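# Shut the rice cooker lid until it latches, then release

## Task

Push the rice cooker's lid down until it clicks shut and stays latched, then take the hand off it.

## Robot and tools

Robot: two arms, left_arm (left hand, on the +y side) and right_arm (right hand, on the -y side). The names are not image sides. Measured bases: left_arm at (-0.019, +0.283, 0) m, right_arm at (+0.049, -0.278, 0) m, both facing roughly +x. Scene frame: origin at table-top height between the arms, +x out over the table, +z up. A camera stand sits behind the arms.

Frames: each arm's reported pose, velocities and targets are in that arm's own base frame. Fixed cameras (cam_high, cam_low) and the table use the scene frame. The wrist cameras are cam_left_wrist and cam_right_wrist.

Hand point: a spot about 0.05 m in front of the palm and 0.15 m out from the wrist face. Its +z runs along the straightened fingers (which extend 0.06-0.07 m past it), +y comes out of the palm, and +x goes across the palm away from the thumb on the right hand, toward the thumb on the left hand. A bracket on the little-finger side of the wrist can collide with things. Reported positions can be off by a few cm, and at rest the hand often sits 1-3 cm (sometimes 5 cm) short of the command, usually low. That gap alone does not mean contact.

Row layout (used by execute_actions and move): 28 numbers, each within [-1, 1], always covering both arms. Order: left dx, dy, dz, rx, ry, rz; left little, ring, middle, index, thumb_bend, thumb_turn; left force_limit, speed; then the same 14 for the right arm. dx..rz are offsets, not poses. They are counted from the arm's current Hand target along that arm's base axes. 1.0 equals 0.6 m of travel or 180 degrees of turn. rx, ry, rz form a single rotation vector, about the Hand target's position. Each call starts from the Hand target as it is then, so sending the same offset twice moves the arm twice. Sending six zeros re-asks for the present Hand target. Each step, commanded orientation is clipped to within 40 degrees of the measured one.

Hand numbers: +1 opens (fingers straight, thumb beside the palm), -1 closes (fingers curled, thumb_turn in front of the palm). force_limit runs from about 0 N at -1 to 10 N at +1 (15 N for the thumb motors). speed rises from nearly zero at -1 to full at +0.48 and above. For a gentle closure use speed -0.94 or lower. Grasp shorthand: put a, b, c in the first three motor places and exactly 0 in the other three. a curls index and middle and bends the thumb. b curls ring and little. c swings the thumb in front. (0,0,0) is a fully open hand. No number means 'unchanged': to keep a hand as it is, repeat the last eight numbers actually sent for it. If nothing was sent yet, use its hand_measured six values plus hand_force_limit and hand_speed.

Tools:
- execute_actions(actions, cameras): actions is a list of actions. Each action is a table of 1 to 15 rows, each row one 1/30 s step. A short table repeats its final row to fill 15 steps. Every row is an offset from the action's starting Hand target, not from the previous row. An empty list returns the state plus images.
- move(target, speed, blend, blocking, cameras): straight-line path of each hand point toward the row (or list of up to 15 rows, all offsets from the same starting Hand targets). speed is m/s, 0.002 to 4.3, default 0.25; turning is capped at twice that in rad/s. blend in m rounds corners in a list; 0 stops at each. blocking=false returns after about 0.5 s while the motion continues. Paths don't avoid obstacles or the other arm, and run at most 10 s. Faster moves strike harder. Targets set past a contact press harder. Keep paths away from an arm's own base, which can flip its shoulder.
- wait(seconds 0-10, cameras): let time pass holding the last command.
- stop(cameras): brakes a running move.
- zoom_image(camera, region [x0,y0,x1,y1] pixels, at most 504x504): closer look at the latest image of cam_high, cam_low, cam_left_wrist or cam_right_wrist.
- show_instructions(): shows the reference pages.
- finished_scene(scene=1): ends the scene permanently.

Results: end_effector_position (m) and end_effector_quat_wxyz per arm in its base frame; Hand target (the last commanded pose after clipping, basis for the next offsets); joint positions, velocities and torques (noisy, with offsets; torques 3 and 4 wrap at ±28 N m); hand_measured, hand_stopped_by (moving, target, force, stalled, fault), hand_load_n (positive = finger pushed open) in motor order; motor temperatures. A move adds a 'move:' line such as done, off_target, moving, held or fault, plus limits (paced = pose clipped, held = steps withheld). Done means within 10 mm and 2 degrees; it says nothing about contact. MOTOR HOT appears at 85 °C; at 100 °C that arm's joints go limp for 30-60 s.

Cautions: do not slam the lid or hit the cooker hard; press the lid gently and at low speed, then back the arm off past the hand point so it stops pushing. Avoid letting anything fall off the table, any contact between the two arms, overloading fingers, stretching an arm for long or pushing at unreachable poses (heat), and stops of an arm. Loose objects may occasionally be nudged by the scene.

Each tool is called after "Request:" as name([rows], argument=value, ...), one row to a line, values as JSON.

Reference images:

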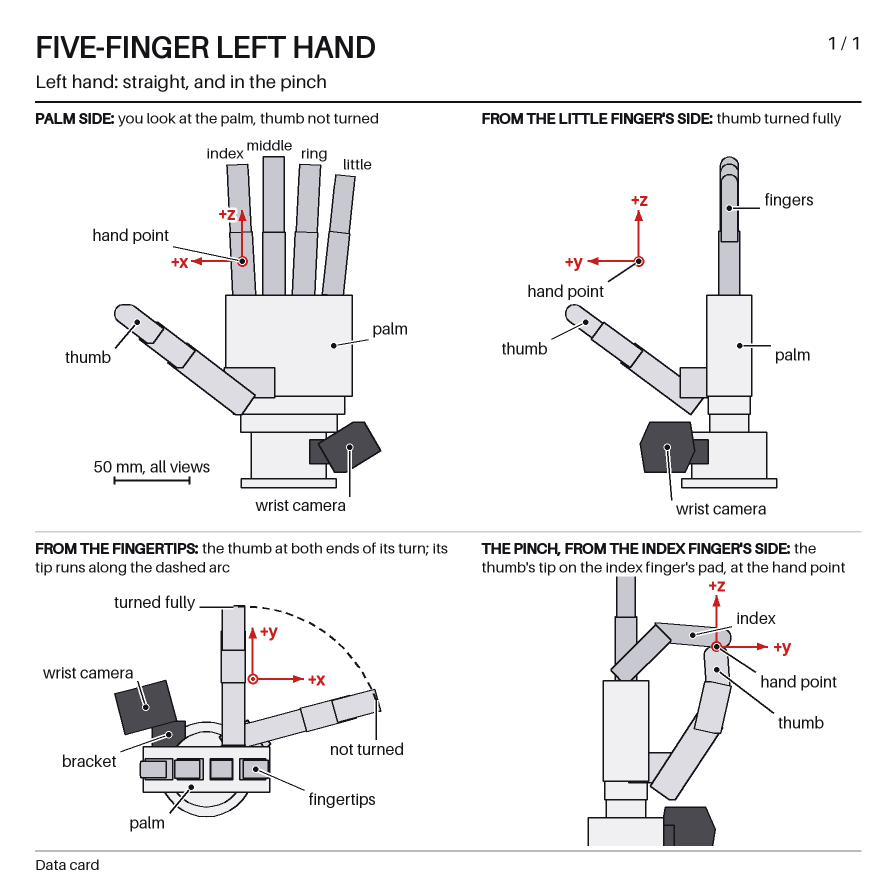

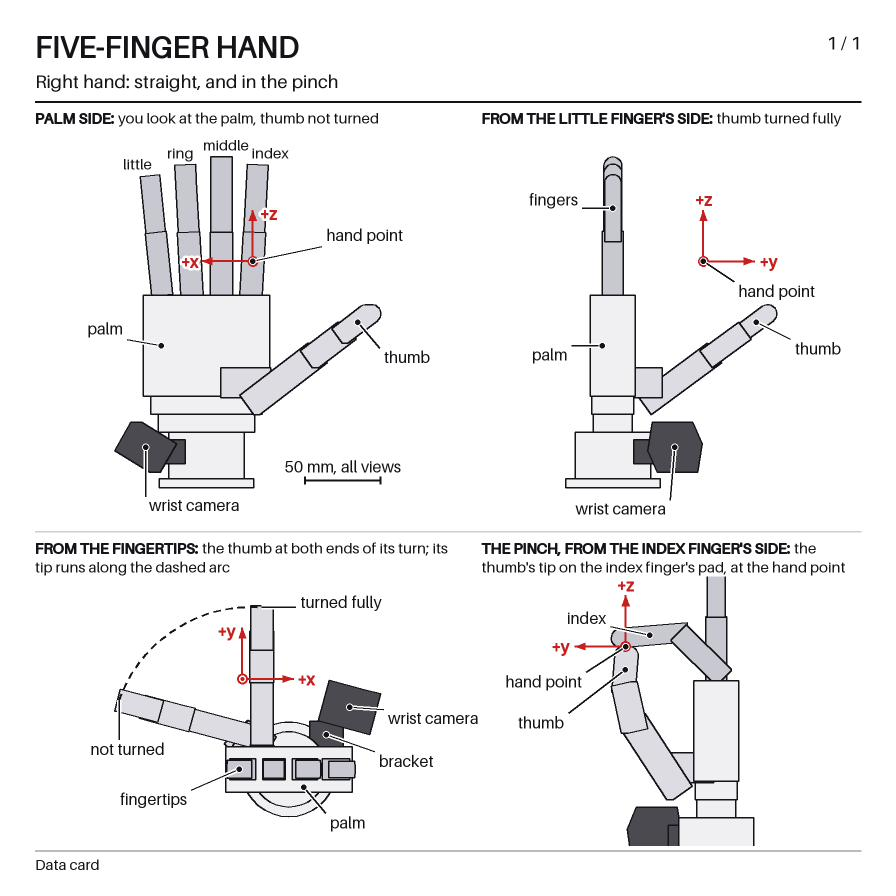

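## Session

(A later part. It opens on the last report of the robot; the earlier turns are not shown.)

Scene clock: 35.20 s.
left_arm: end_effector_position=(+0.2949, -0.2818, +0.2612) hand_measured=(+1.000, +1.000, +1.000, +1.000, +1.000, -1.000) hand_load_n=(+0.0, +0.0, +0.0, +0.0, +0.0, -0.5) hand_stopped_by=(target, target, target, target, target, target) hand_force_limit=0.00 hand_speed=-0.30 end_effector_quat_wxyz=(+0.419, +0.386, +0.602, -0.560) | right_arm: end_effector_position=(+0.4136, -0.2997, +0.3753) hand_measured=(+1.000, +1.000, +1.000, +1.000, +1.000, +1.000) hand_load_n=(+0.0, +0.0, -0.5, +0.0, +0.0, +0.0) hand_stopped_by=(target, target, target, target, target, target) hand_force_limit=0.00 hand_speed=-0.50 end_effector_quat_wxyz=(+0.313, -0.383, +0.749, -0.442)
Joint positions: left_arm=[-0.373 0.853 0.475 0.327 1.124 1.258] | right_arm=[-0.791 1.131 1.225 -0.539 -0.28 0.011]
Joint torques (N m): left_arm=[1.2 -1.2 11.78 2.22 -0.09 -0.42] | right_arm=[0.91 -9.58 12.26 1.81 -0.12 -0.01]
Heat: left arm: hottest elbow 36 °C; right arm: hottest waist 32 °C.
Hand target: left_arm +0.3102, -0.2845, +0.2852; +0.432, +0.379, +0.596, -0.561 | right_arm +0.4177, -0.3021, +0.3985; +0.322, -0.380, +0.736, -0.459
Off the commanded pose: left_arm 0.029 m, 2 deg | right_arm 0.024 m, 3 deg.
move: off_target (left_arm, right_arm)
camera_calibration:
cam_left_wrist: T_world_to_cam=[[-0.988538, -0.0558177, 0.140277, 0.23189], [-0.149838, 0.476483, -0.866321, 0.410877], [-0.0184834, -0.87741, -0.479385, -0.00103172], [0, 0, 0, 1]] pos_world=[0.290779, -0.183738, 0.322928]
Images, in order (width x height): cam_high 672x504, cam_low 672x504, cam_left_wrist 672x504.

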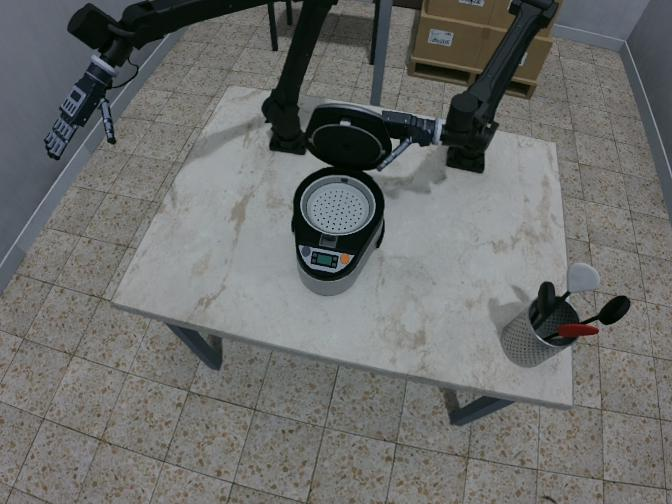

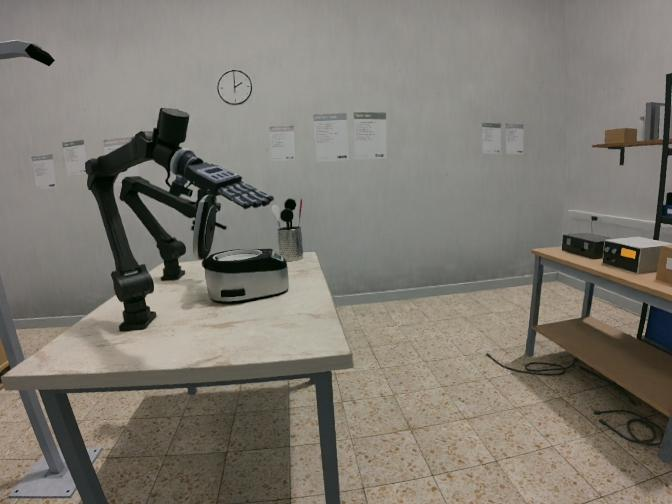

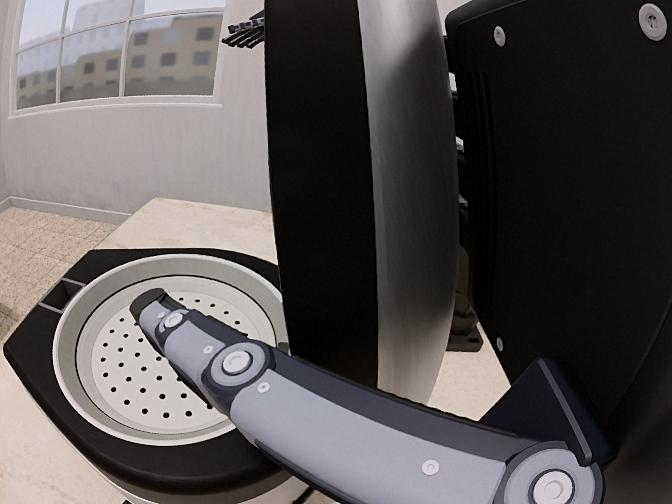

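Request:
zoom_image(camera="cam_low", region=[140, 150, 310, 320])

Request:
zoom_image(camera="cam_high", region=[290, 70, 460, 220])

Scaled by 2.965 from the camera's 672x504 image, which has a finer 960x720 frame.

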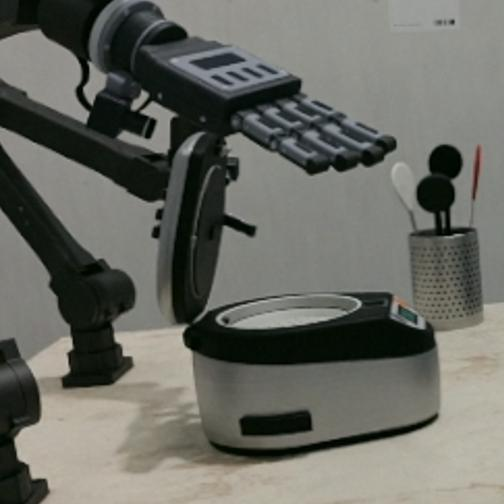

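Scaled by 2.965 from the camera's 672x504 image, which has a finer 960x720 frame.

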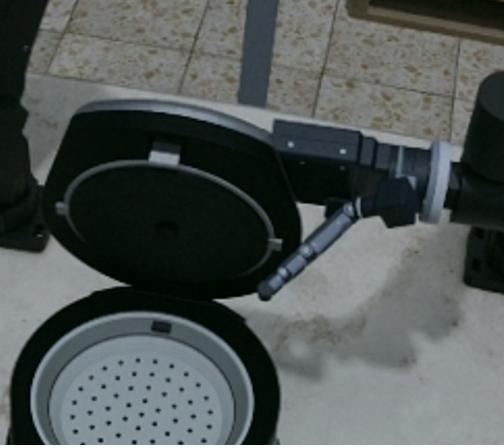

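Request:
move([
  [0.060, 0.009, -0.035, -0.009, 0.0996, 0, 1, 1, 1, 1, 1, -1, 0, -0.3, 0, 0, 0, 0, 0, 0, 0, 0, 0, 0, 0, 0, 0, -0.5],
], speed=0.08, cameras=["cam_high", "cam_low", "cam_left_wrist"])

Request:
zoom_image(camera="cam_low", region=[140, 150, 310, 320])

Request:
zoom_image(camera="cam_high", region=[290, 70, 460, 220])

Scene clock: 40.70 s.
left_arm: end_effector_position=(+0.3291, -0.2780, +0.2434) hand_measured=(+1.000, +1.000, +1.000, +1.000, +1.000, -1.000) hand_load_n=(+0.0, +0.0, +0.0, +0.0, +0.0, +0.5) hand_stopped_by=(target, target, target, target, target, target) hand_force_limit=0.00 hand_speed=-0.30 end_effector_quat_wxyz=(+0.322, +0.281, +0.656, -0.622) | right_arm: end_effector_position=(+0.4136, -0.2997, +0.3753) hand_measured=(+1.000, +1.000, +1.000, +1.000, +1.000, +1.000) hand_load_n=(+0.0, +0.0, +0.0, +0.0, +0.0, -0.5) hand_stopped_by=(target, target, target, target, target, target) hand_force_limit=0.00 hand_speed=-0.50 end_effector_quat_wxyz=(+0.313, -0.383, +0.749, -0.442)
Joint positions: left_arm=[-0.294 1.042 0.555 0.436 1.203 0.93] | right_arm=[-0.791 1.131 1.225 -0.539 -0.28 0.011]
Joint torques (N m): left_arm=[1.38 -3.43 11.03 2.25 0.03 -0.3] | right_arm=[0.97 -9.76 12.3 1.76 -0.12 -0.01]
Motor temperatures (°C): left_arm=[28 28 38 25 25 26] | right_arm=[32 26 28 25 23 24]
Heat: left arm: hottest elbow 38 °C; right arm: hottest waist 32 °C.
Hand target: left_arm +0.3462, -0.2791, +0.2641; +0.339, +0.281, +0.648, -0.622 | right_arm +0.4177, -0.3021, +0.3985; +0.322, -0.380, +0.736, -0.459
Off the commanded pose: left_arm 0.027 m, 2 deg | right_arm 0.024 m, 3 deg.
move: off_target (left_arm, right_arm)
camera_calibration:
cam_left_wrist: T_world_to_cam=[[-0.889754, -0.0548423, 0.453134, 0.160082], [-0.426966, 0.450964, -0.783793, 0.462867], [-0.161362, -0.890855, -0.424663, 0.0243819], [0, 0, 0, 1]] pos_world=[0.343997, -0.178237, 0.300607]
Images, in order (width x height): cam_high 672x504, cam_low 672x504, cam_left_wrist 672x504.

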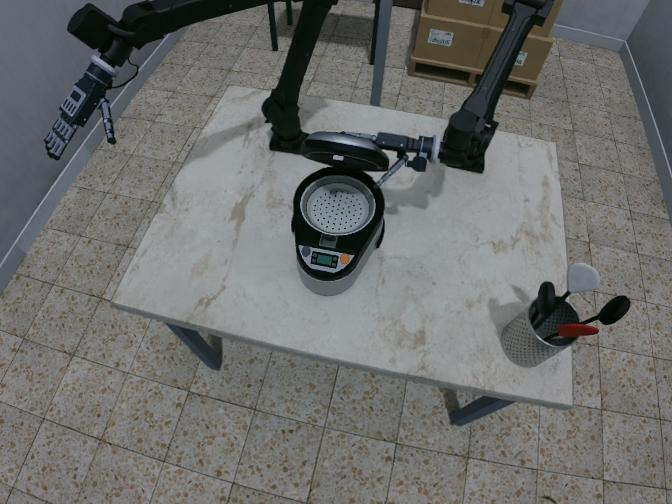

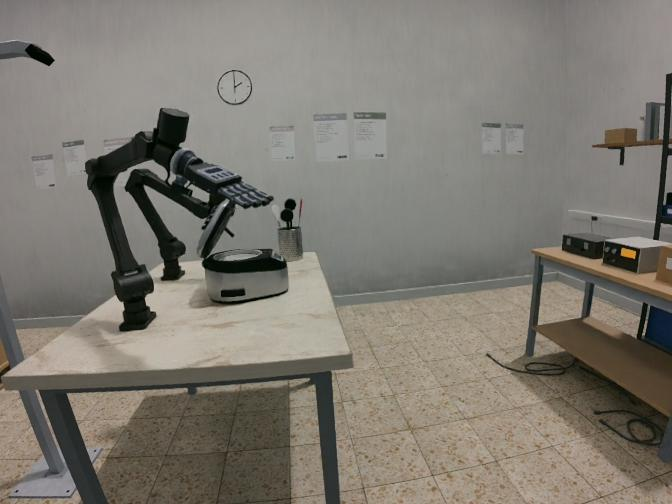

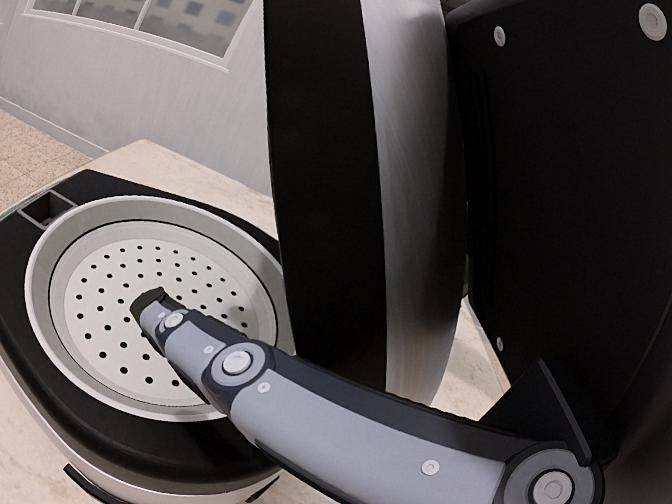

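Scaled by 2.965 from the camera's 672x504 image, which has a finer 960x720 frame.

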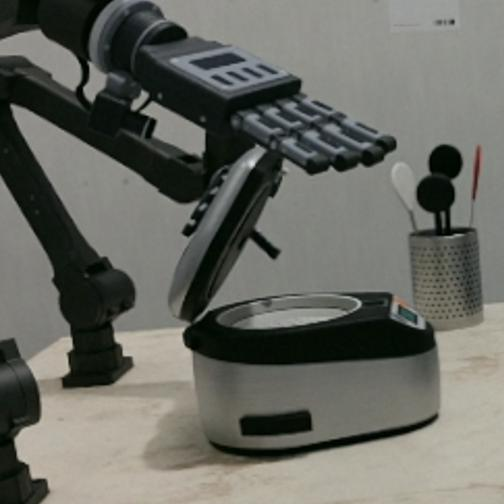

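Scaled by 2.965 from the camera's 672x504 image, which has a finer 960x720 frame.

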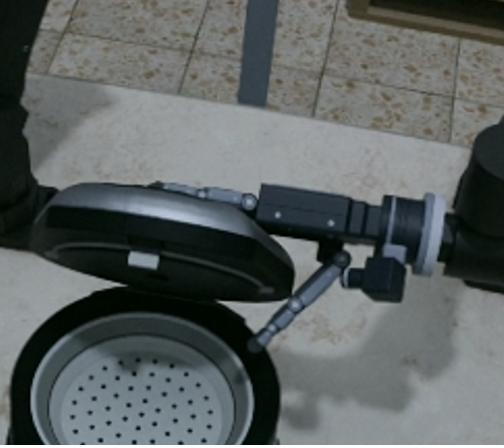

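Request:
move([
  [0.004, 0.062, -0.004, 0, 0, 0, 1, 1, 1, 1, 1, -1, 0, -0.3, 0, 0, 0, 0, 0, 0, 0, 0, 0, 0, 0, 0, 0, -0.5],
  [0.004, 0.062, -0.004, 0, 0, 0, 1, 1, 1, 1, 1, 1, 0, -0.3, 0, 0, 0, 0, 0, 0, 0, 0, 0, 0, 0, 0, 0, -0.5],
], speed=0.08, cameras=["cam_high", "cam_low", "cam_left_wrist"])

Request:
zoom_image(camera="cam_low", region=[140, 150, 310, 320])

Request:
zoom_image(camera="cam_high", region=[290, 70, 460, 220])

Scene clock: 44.90 s.
left_arm: end_effector_position=(+0.3366, -0.2445, +0.2448) hand_measured=(+1.000, +1.000, +1.000, +1.000, +1.000, +1.000) hand_load_n=(+0.0, +0.0, +0.0, +0.0, +0.0, +0.0) hand_stopped_by=(target, target, target, target, target, target) hand_force_limit=0.00 hand_speed=-0.30 end_effector_quat_wxyz=(+0.321, +0.279, +0.654, -0.625) | right_arm: end_effector_position=(+0.4136, -0.2997, +0.3753) hand_measured=(+1.000, +1.000, +1.000, +1.000, +1.000, +1.000) hand_load_n=(+0.0, +0.0, +0.0, +0.0, +0.0, +0.0) hand_stopped_by=(target, target, target, target, target, target) hand_force_limit=0.00 hand_speed=-0.50 end_effector_quat_wxyz=(+0.313, -0.383, +0.749, -0.442)
Joint positions: left_arm=[-0.177 1.042 0.555 0.439 1.322 0.924] | right_arm=[-0.791 1.131 1.225 -0.539 -0.28 0.011]
Joint torques (N m): left_arm=[1.44 -4.48 9.77 2.22 -0.02 -0.29] | right_arm=[0.91 -9.64 12.3 1.83 -0.12 -0.03]
Heat: left arm: hottest elbow 37 °C; right arm: hottest waist 32 °C.
Hand target: left_arm +0.3486, -0.2419, +0.2617; +0.339, +0.281, +0.648, -0.622 | right_arm +0.4177, -0.3021, +0.3985; +0.322, -0.380, +0.736, -0.459
Off the commanded pose: left_arm 0.021 m, 2 deg | right_arm 0.024 m, 3 deg.
move: off_target (left_arm, right_arm); target 2's new numbers were sent with left_arm's hand 0.021 m and 2 deg from that target
camera_calibration:
cam_left_wrist: T_world_to_cam=[[-0.887823, -0.0493328, 0.457533, 0.167458], [-0.429338, 0.446679, -0.78495, 0.452057], [-0.165646, -0.893333, -0.417752, 0.055225], [0, 0, 0, 1]] pos_world=[0.351906, -0.144329, 0.301295]
Images, in order (width x height): cam_high 672x504, cam_low 672x504, cam_left_wrist 672x504.

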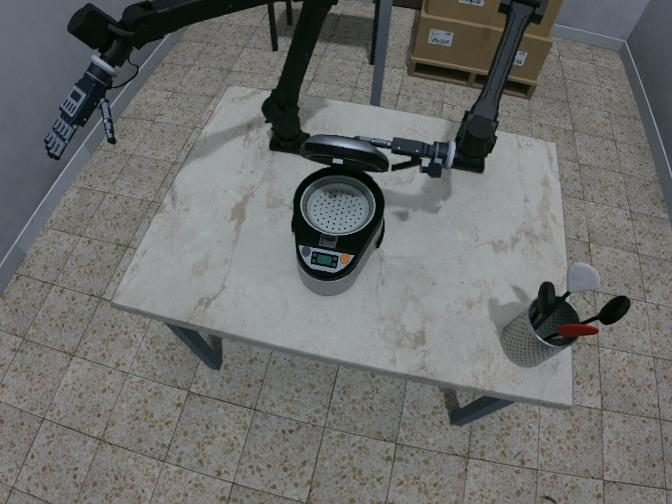

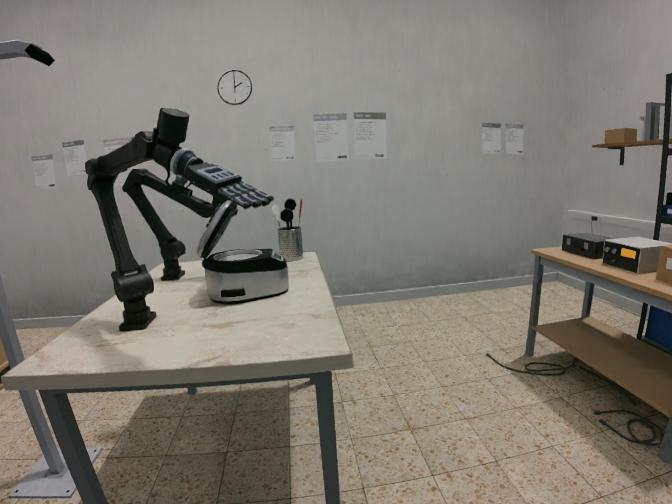

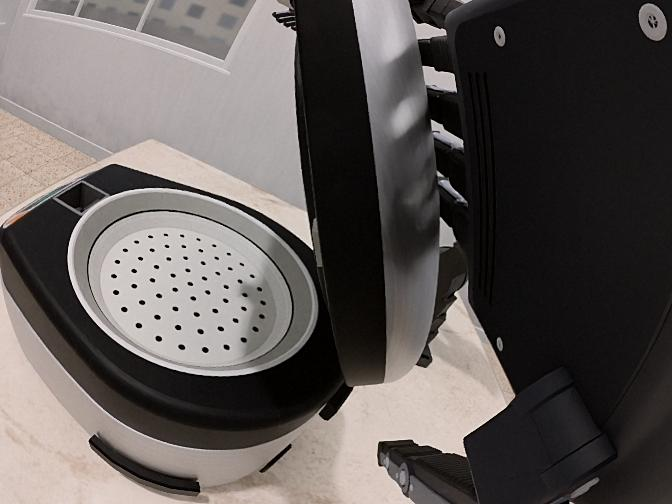

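Scaled by 2.965 from the camera's 672x504 image, which has a finer 960x720 frame.

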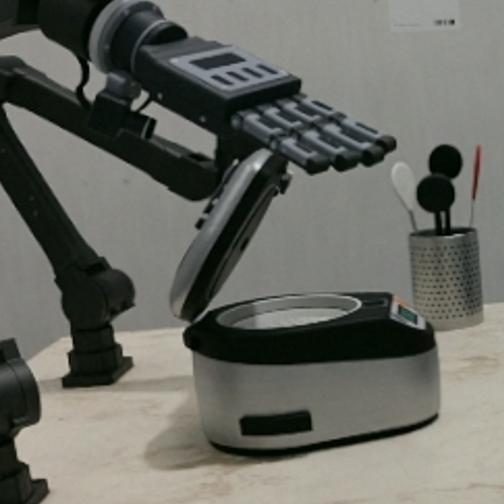

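Scaled by 2.965 from the camera's 672x504 image, which has a finer 960x720 frame.

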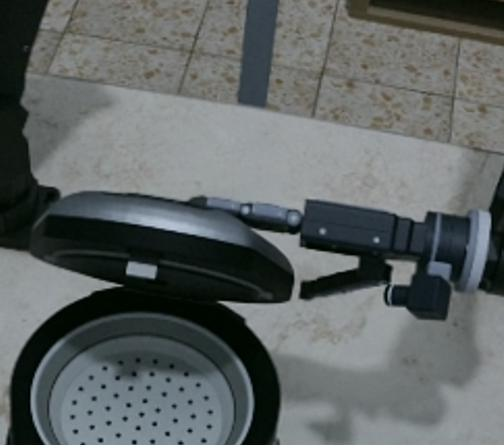

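Request:
move([
  [0.059, 0.007, -0.043, -0.0085, 0.094, 0, 1, 1, 1, 1, 1, 1, 0, -0.3, 0, 0, 0, 0, 0, 0, 0, 0, 0, 0, 0, 0, 0, -0.5],
], speed=0.08, cameras=["cam_high", "cam_low", "cam_left_wrist"])

Request:
zoom_image(camera="cam_low", region=[140, 150, 310, 320])

Request:
zoom_image(camera="cam_high", region=[290, 70, 460, 220])

Scene clock: 48.47 s.
left_arm: end_effector_position=(+0.3639, -0.2399, +0.2185) hand_measured=(+1.000, +1.000, +1.000, +1.000, +1.000, +1.000) hand_load_n=(+0.0, +0.0, +0.0, +0.0, +0.0, +0.0) hand_stopped_by=(target, target, target, target, target, target) hand_force_limit=0.00 hand_speed=-0.30 end_effector_quat_wxyz=(+0.220, +0.174, +0.690, -0.667) | right_arm: end_effector_position=(+0.4136, -0.2997, +0.3753) hand_measured=(+1.000, +1.000, +1.000, +1.000, +1.000, +1.000) hand_load_n=(+0.0, +0.0, +0.0, +0.0, +0.0, +0.0) hand_stopped_by=(target, target, target, target, target, target) hand_force_limit=0.00 hand_speed=-0.50 end_effector_quat_wxyz=(+0.313, -0.383, +0.749, -0.442)
Joint positions: left_arm=[-0.136 1.229 0.623 0.548 1.362 0.622] | right_arm=[-0.791 1.131 1.225 -0.539 -0.28 0.011]
Joint torques (N m): left_arm=[1.55 -5.6 10.35 2.19 -0.02 -0.26] | right_arm=[0.97 -9.64 12.27 1.77 -0.13 -0.02]
Heat: left arm: hottest elbow 37 °C; right arm: hottest waist 32 °C.
Hand target: left_arm +0.3840, -0.2376, +0.2358; +0.244, +0.182, +0.683, -0.665 | right_arm +0.4177, -0.3021, +0.3985; +0.322, -0.380, +0.736, -0.459
Off the commanded pose: left_arm 0.027 m, 3 deg | right_arm 0.024 m, 3 deg.
move: off_target (left_arm, right_arm)
camera_calibration:
cam_left_wrist: T_world_to_cam=[[-0.704637, -0.039912, 0.708444, 0.0847976], [-0.652634, 0.428306, -0.624998, 0.483018], [-0.278486, -0.902752, -0.327848, 0.0719771], [0, 0, 0, 1]] pos_world=[0.39503, -0.138518, 0.265408]
Images, in order (width x height): cam_high 672x504, cam_low 672x504, cam_left_wrist 672x504.

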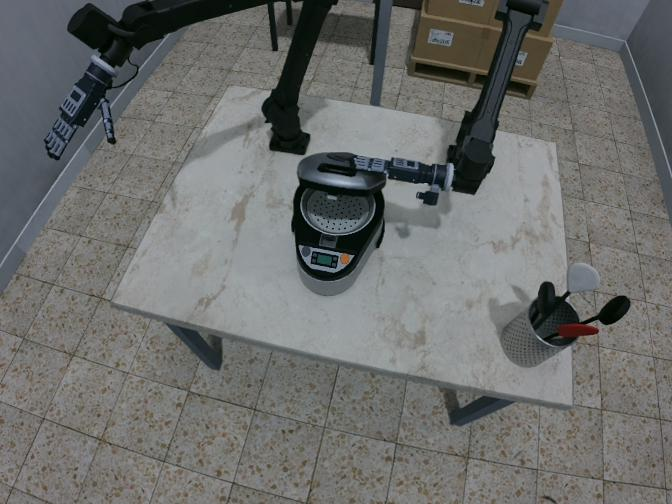

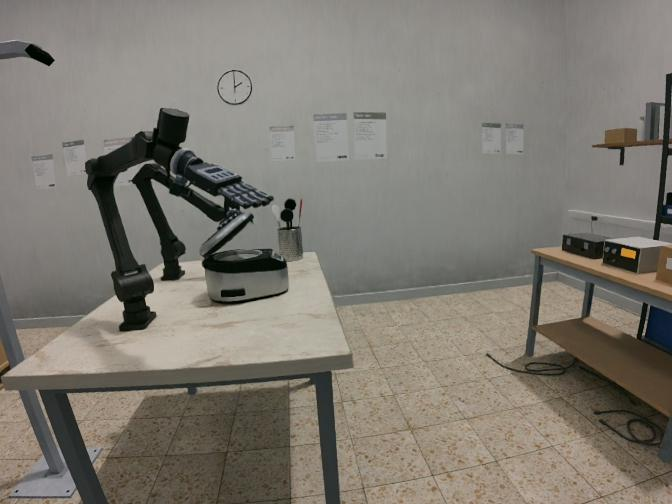

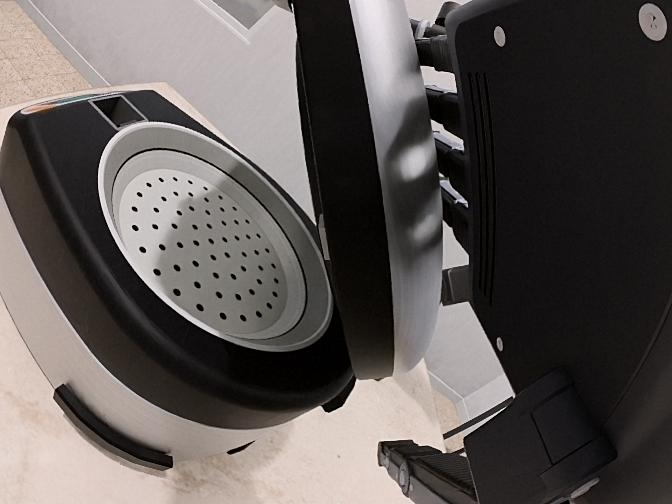

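Scaled by 2.965 from the camera's 672x504 image, which has a finer 960x720 frame.

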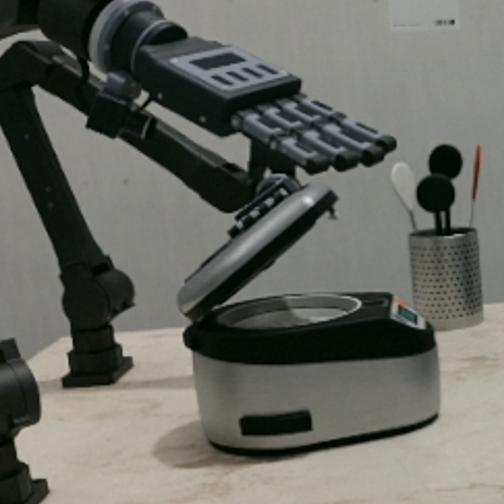

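Scaled by 2.965 from the camera's 672x504 image, which has a finer 960x720 frame.

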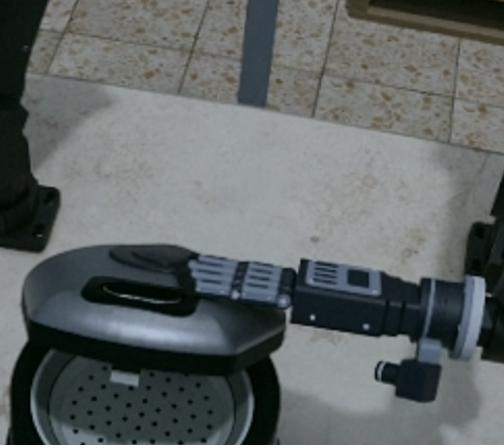

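Request:
move([
  [0.058, 0.003, -0.062, -0.010, 0.1107, 0, 1, 1, 1, 1, 1, 1, 0, -0.3, 0, 0, 0, 0, 0, 0, 0, 0, 0, 0, 0, 0, 0, -0.5],
], speed=0.08, cameras=["cam_high", "cam_low", "cam_left_wrist"])

Request:
zoom_image(camera="cam_low", region=[140, 150, 310, 320])

Request:
zoom_image(camera="cam_high", region=[290, 120, 460, 290])

Scene clock: 51.77 s.
left_arm: end_effector_position=(+0.3995, -0.2382, +0.1866) hand_measured=(+1.000, +1.000, +1.000, +1.000, +1.000, +1.000) hand_load_n=(+0.0, +0.0, +0.0, +0.0, +0.0, -0.5) hand_stopped_by=(target, target, target, target, target, target) hand_force_limit=0.00 hand_speed=-0.30 end_effector_quat_wxyz=(+0.107, +0.057, +0.708, -0.695) | right_arm: end_effector_position=(+0.4136, -0.2997, +0.3753) hand_measured=(+1.000, +1.000, +1.000, +1.000, +1.000, +1.000) hand_load_n=(+0.0, +0.0, +0.0, +0.0, +0.0, -0.5) hand_stopped_by=(target, target, target, target, target, target) hand_force_limit=0.00 hand_speed=-0.50 end_effector_quat_wxyz=(+0.313, -0.383, +0.749, -0.442)
Joint positions: left_arm=[-0.108 1.457 0.723 0.677 1.39 0.29] | right_arm=[-0.791 1.131 1.225 -0.539 -0.28 0.011]
Joint torques (N m): left_arm=[1.38 -8.06 9.47 2.13 -0.06 -0.29] | right_arm=[0.97 -9.64 12.31 1.74 -0.13 -0.02]
Heat: left arm: hottest elbow 38 °C; right arm: hottest waist 32 °C.
Hand target: left_arm +0.4188, -0.2359, +0.1986; +0.124, +0.060, +0.704, -0.697 | right_arm +0.4177, -0.3021, +0.3985; +0.322, -0.380, +0.736, -0.459
Off the commanded pose: left_arm 0.023 m, 2 deg | right_arm 0.024 m, 3 deg.
move: off_target (left_arm, right_arm)
camera_calibration:
cam_left_wrist: T_world_to_cam=[[-0.436775, -0.0215006, 0.899314, -0.00567064], [-0.823345, 0.412294, -0.390021, 0.506062], [-0.362396, -0.910797, -0.197782, 0.0802302], [0, 0, 0, 1]] pos_world=[0.443262, -0.135695, 0.218343]
Images, in order (width x height): cam_high 672x504, cam_low 672x504, cam_left_wrist 672x504.

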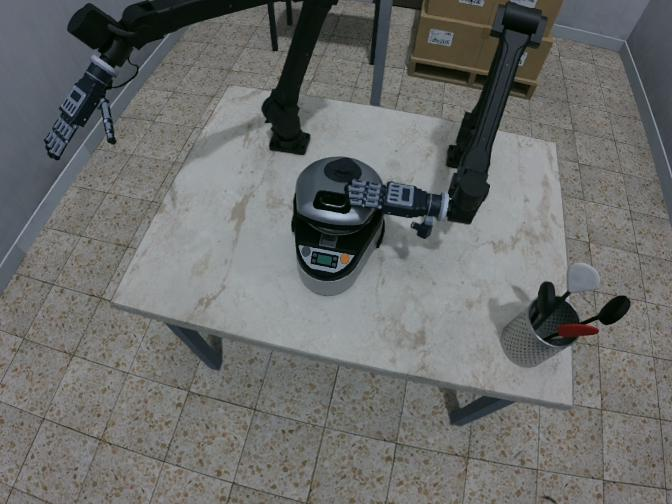

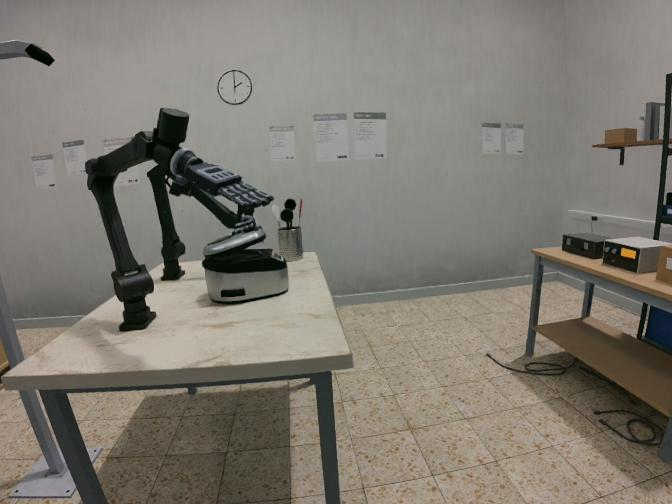

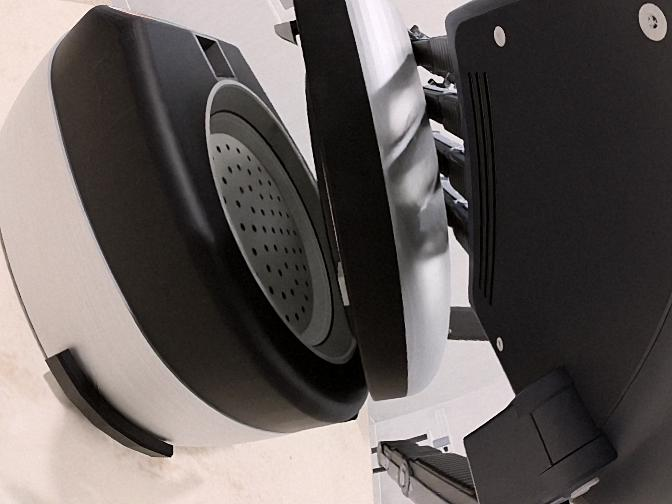

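Scaled by 2.965 from the camera's 672x504 image, which has a finer 960x720 frame.

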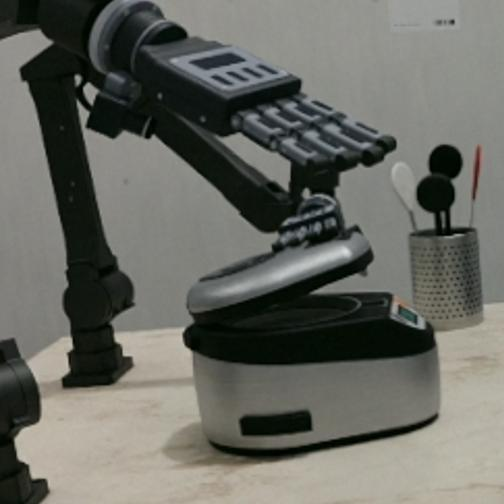

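Scaled by 2.965 from the camera's 672x504 image, which has a finer 960x720 frame.

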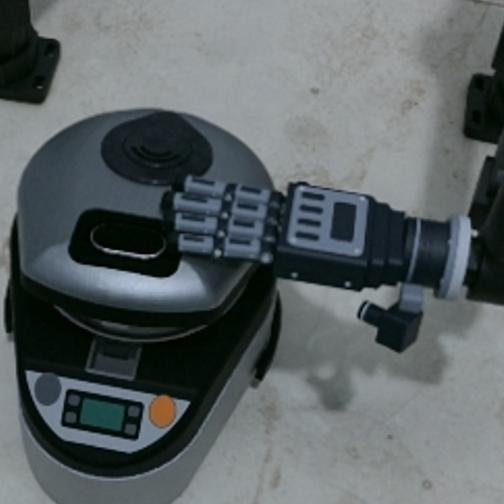

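Request:
move([
  [0.040, -0.003, -0.061, -0.006, 0.0664, 0, 1, 1, 1, 1, 1, 1, 0, -0.3, 0, 0, 0, 0, 0, 0, 0, 0, 0, 0, 0, 0, 0, -0.5],
], speed=0.07, cameras=["cam_high", "cam_low", "cam_left_wrist"])

Request:
zoom_image(camera="cam_low", region=[140, 150, 310, 320])

Request:
zoom_image(camera="cam_high", region=[290, 120, 460, 290])

Scene clock: 54.23 s.
left_arm: end_effector_position=(+0.4226, -0.2421, +0.1601) hand_measured=(+1.000, +1.000, +1.000, +1.000, +1.000, +1.000) hand_load_n=(+0.0, +0.0, +0.0, +0.0, +0.0, -0.5) hand_stopped_by=(target, target, target, target, target, target) hand_force_limit=0.00 hand_speed=-0.30 end_effector_quat_wxyz=(+0.037, -0.008, +0.709, -0.704) | right_arm: end_effector_position=(+0.4136, -0.2997, +0.3753) hand_measured=(+1.000, +1.000, +1.000, +1.000, +1.000, +1.000) hand_load_n=(+0.0, +0.0, +0.0, +0.0, +0.0, +0.0) hand_stopped_by=(target, target, target, target, target, target) hand_force_limit=0.00 hand_speed=-0.50 end_effector_quat_wxyz=(+0.313, -0.383, +0.749, -0.442)
Joint positions: left_arm=[-0.105 1.617 0.794 0.787 1.402 0.077] | right_arm=[-0.791 1.131 1.225 -0.539 -0.28 0.011]
Joint torques (N m): left_arm=[1.79 -8.82 8.55 1.89 -0.32 -0.29] | right_arm=[0.97 -9.88 12.27 1.76 -0.12 -0.03]
Heat: left arm: hottest elbow 38 °C; right arm: hottest waist 32 °C.
Hand target: left_arm +0.4429, -0.2376, +0.1621; +0.051, -0.014, +0.706, -0.706 | right_arm +0.4177, -0.3021, +0.3985; +0.322, -0.380, +0.736, -0.459
Off the commanded pose: left_arm 0.021 m, 2 deg | right_arm 0.024 m, 3 deg.
move: off_target (left_arm, right_arm)
camera_calibration:
cam_left_wrist: T_world_to_cam=[[-0.257522, -0.00251004, 0.966269, -0.053726], [-0.880025, 0.413583, -0.233463, 0.515609], [-0.399047, -0.910463, -0.108716, 0.0811817], [0, 0, 0, 1]] pos_world=[0.472309, -0.139469, 0.181115]
Images, in order (width x height): cam_high 672x504, cam_low 672x504, cam_left_wrist 672x504.

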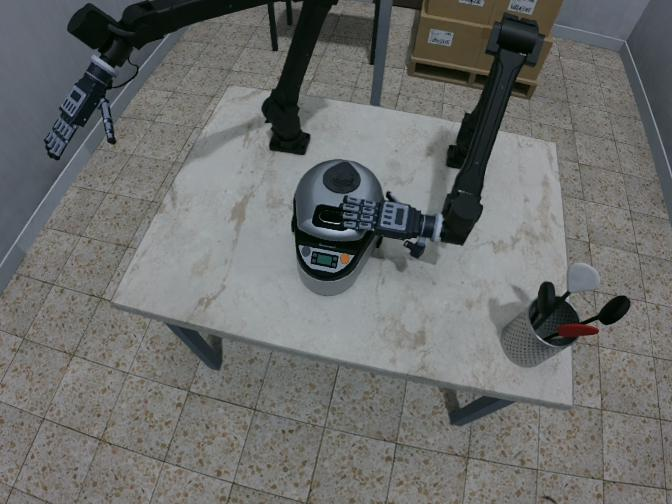

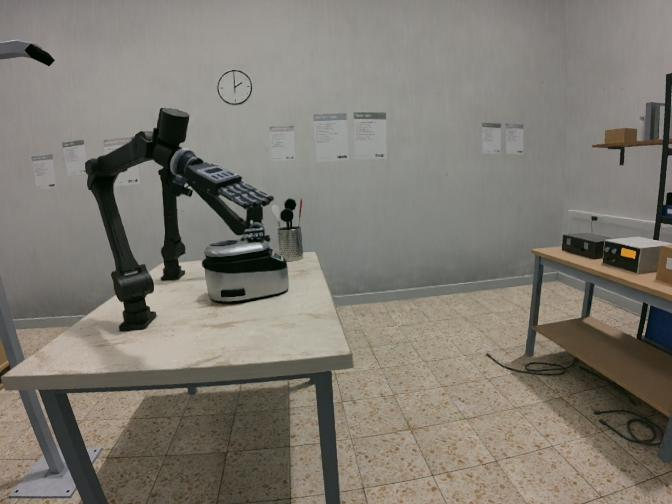

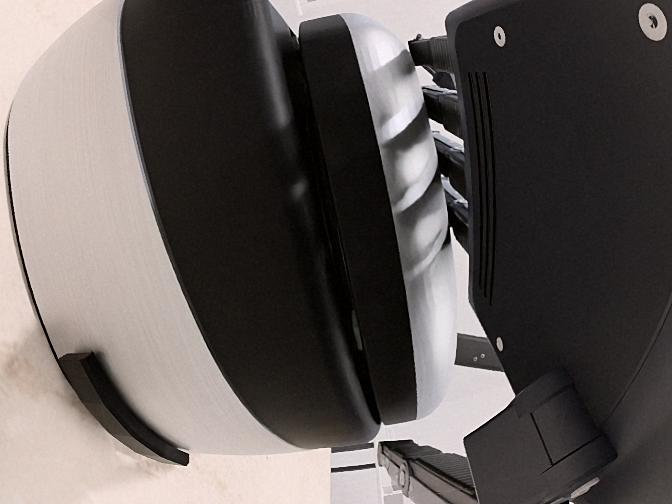

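Scaled by 2.965 from the camera's 672x504 image, which has a finer 960x720 frame.

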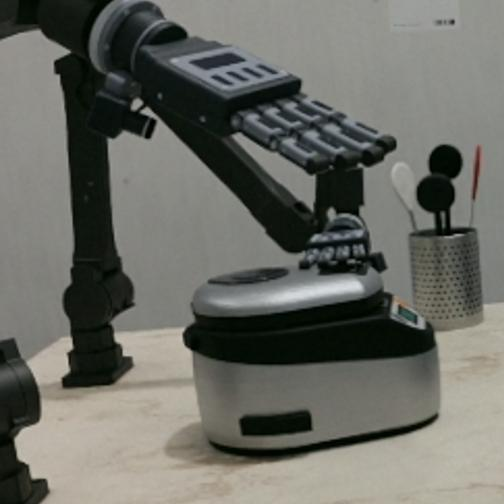

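Scaled by 2.965 from the camera's 672x504 image, which has a finer 960x720 frame.

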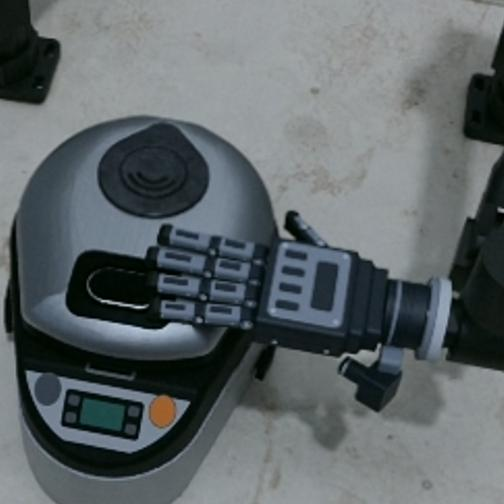

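Request:
move([
  [0.005, 0.0, -0.05, -0.001, 0.01, 0, 1, 1, 1, 1, 1, 1, 0, -0.3, 0, 0, 0, 0, 0, 0, 0, 0, 0, 0, 0, 0, 0, -0.5],
], speed=0.05, cameras=["cam_high", "cam_low", "cam_left_wrist"])

Request:
zoom_image(camera="cam_low", region=[180, 210, 310, 310])

Request:
zoom_image(camera="cam_high", region=[290, 120, 460, 290])

Scene clock: 55.83 s.
left_arm: end_effector_position=(+0.4249, -0.2431, +0.1554) hand_measured=(+1.000, +1.000, +1.000, +1.000, +1.000, +1.000) hand_load_n=(+0.0, +0.0, +0.0, +1.0, +0.0, +0.0) hand_stopped_by=(target, target, target, target, target, target) hand_force_limit=0.00 hand_speed=-0.30 end_effector_quat_wxyz=(+0.029, -0.003, +0.705, -0.709) | right_arm: end_effector_position=(+0.4136, -0.2997, +0.3753) hand_measured=(+1.000, +1.000, +1.000, +1.000, +1.000, +1.000) hand_load_n=(+0.0, +0.0, +0.0, +0.0, +0.0, +0.0) hand_stopped_by=(target, target, target, target, target, target) hand_force_limit=0.00 hand_speed=-0.50 end_effector_quat_wxyz=(+0.313, -0.383, +0.749, -0.442)
Joint positions: left_arm=[-0.105 1.662 0.802 0.907 1.421 -0.01] | right_arm=[-0.791 1.131 1.225 -0.539 -0.28 0.011]
Joint torques (N m): left_arm=[1.96 -5.95 7.02 1.47 -0.92 0.07] | right_arm=[0.91 -9.64 12.25 1.77 -0.14 -0.02]
Heat: left arm: hottest elbow 38 °C; right arm: hottest waist 32 °C.
Hand target: left_arm +0.4459, -0.2377, +0.1322; +0.040, -0.025, +0.706, -0.707 | right_arm +0.4177, -0.3021, +0.3985; +0.322, -0.380, +0.736, -0.459
Off the commanded pose: left_arm 0.032 m, 3 deg | right_arm 0.024 m, 3 deg.
move: off_target (left_arm, right_arm)
camera_calibration:
cam_left_wrist: T_world_to_cam=[[-0.252824, 0.0149545, 0.967397, -0.0465832], [-0.873575, 0.426253, -0.234894, 0.517555], [-0.415868, -0.90448, -0.0947033, 0.087086], [0, 0, 0, 1]] pos_world=[0.476562, -0.141145, 0.174882]
Images, in order (width x height): cam_high 672x504, cam_low 672x504, cam_left_wrist 672x504.

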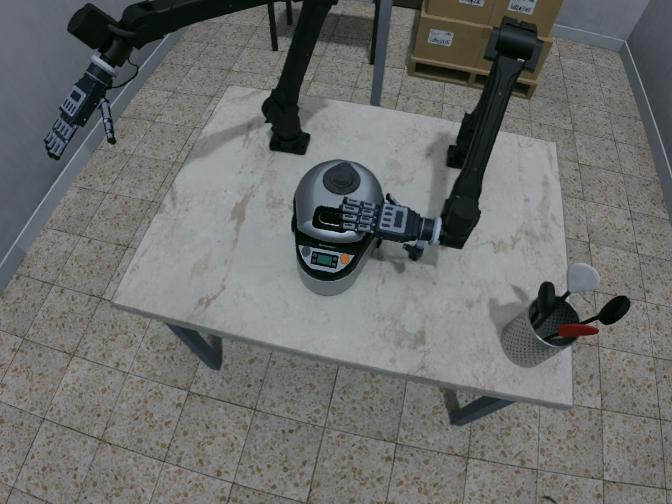

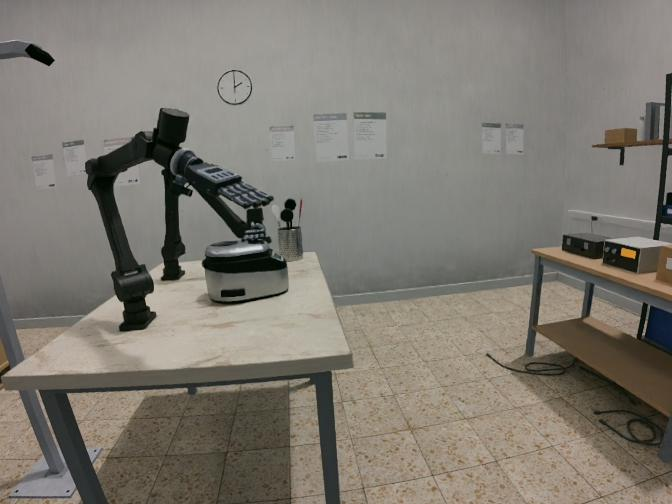

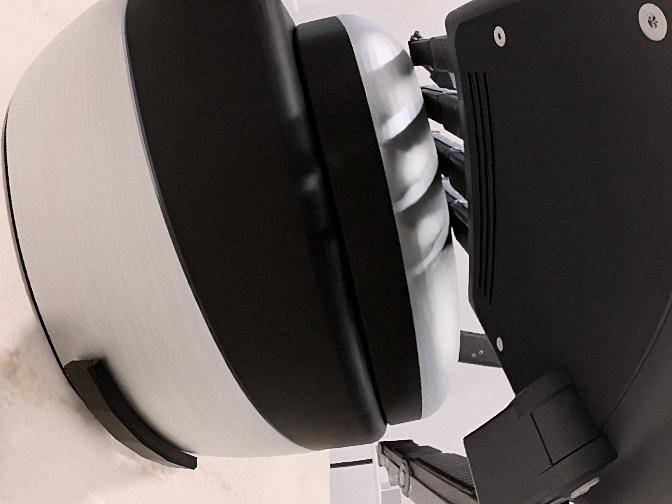

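Scaled by 3.877 from the camera's 672x504 image, which has a finer 960x720 frame.

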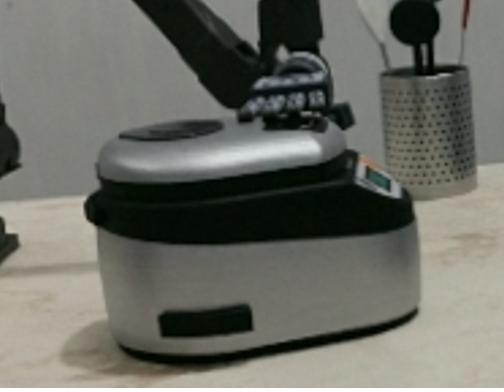

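Scaled by 2.965 from the camera's 672x504 image, which has a finer 960x720 frame.

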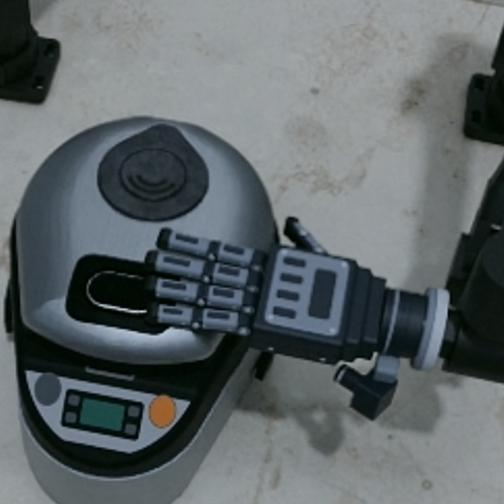

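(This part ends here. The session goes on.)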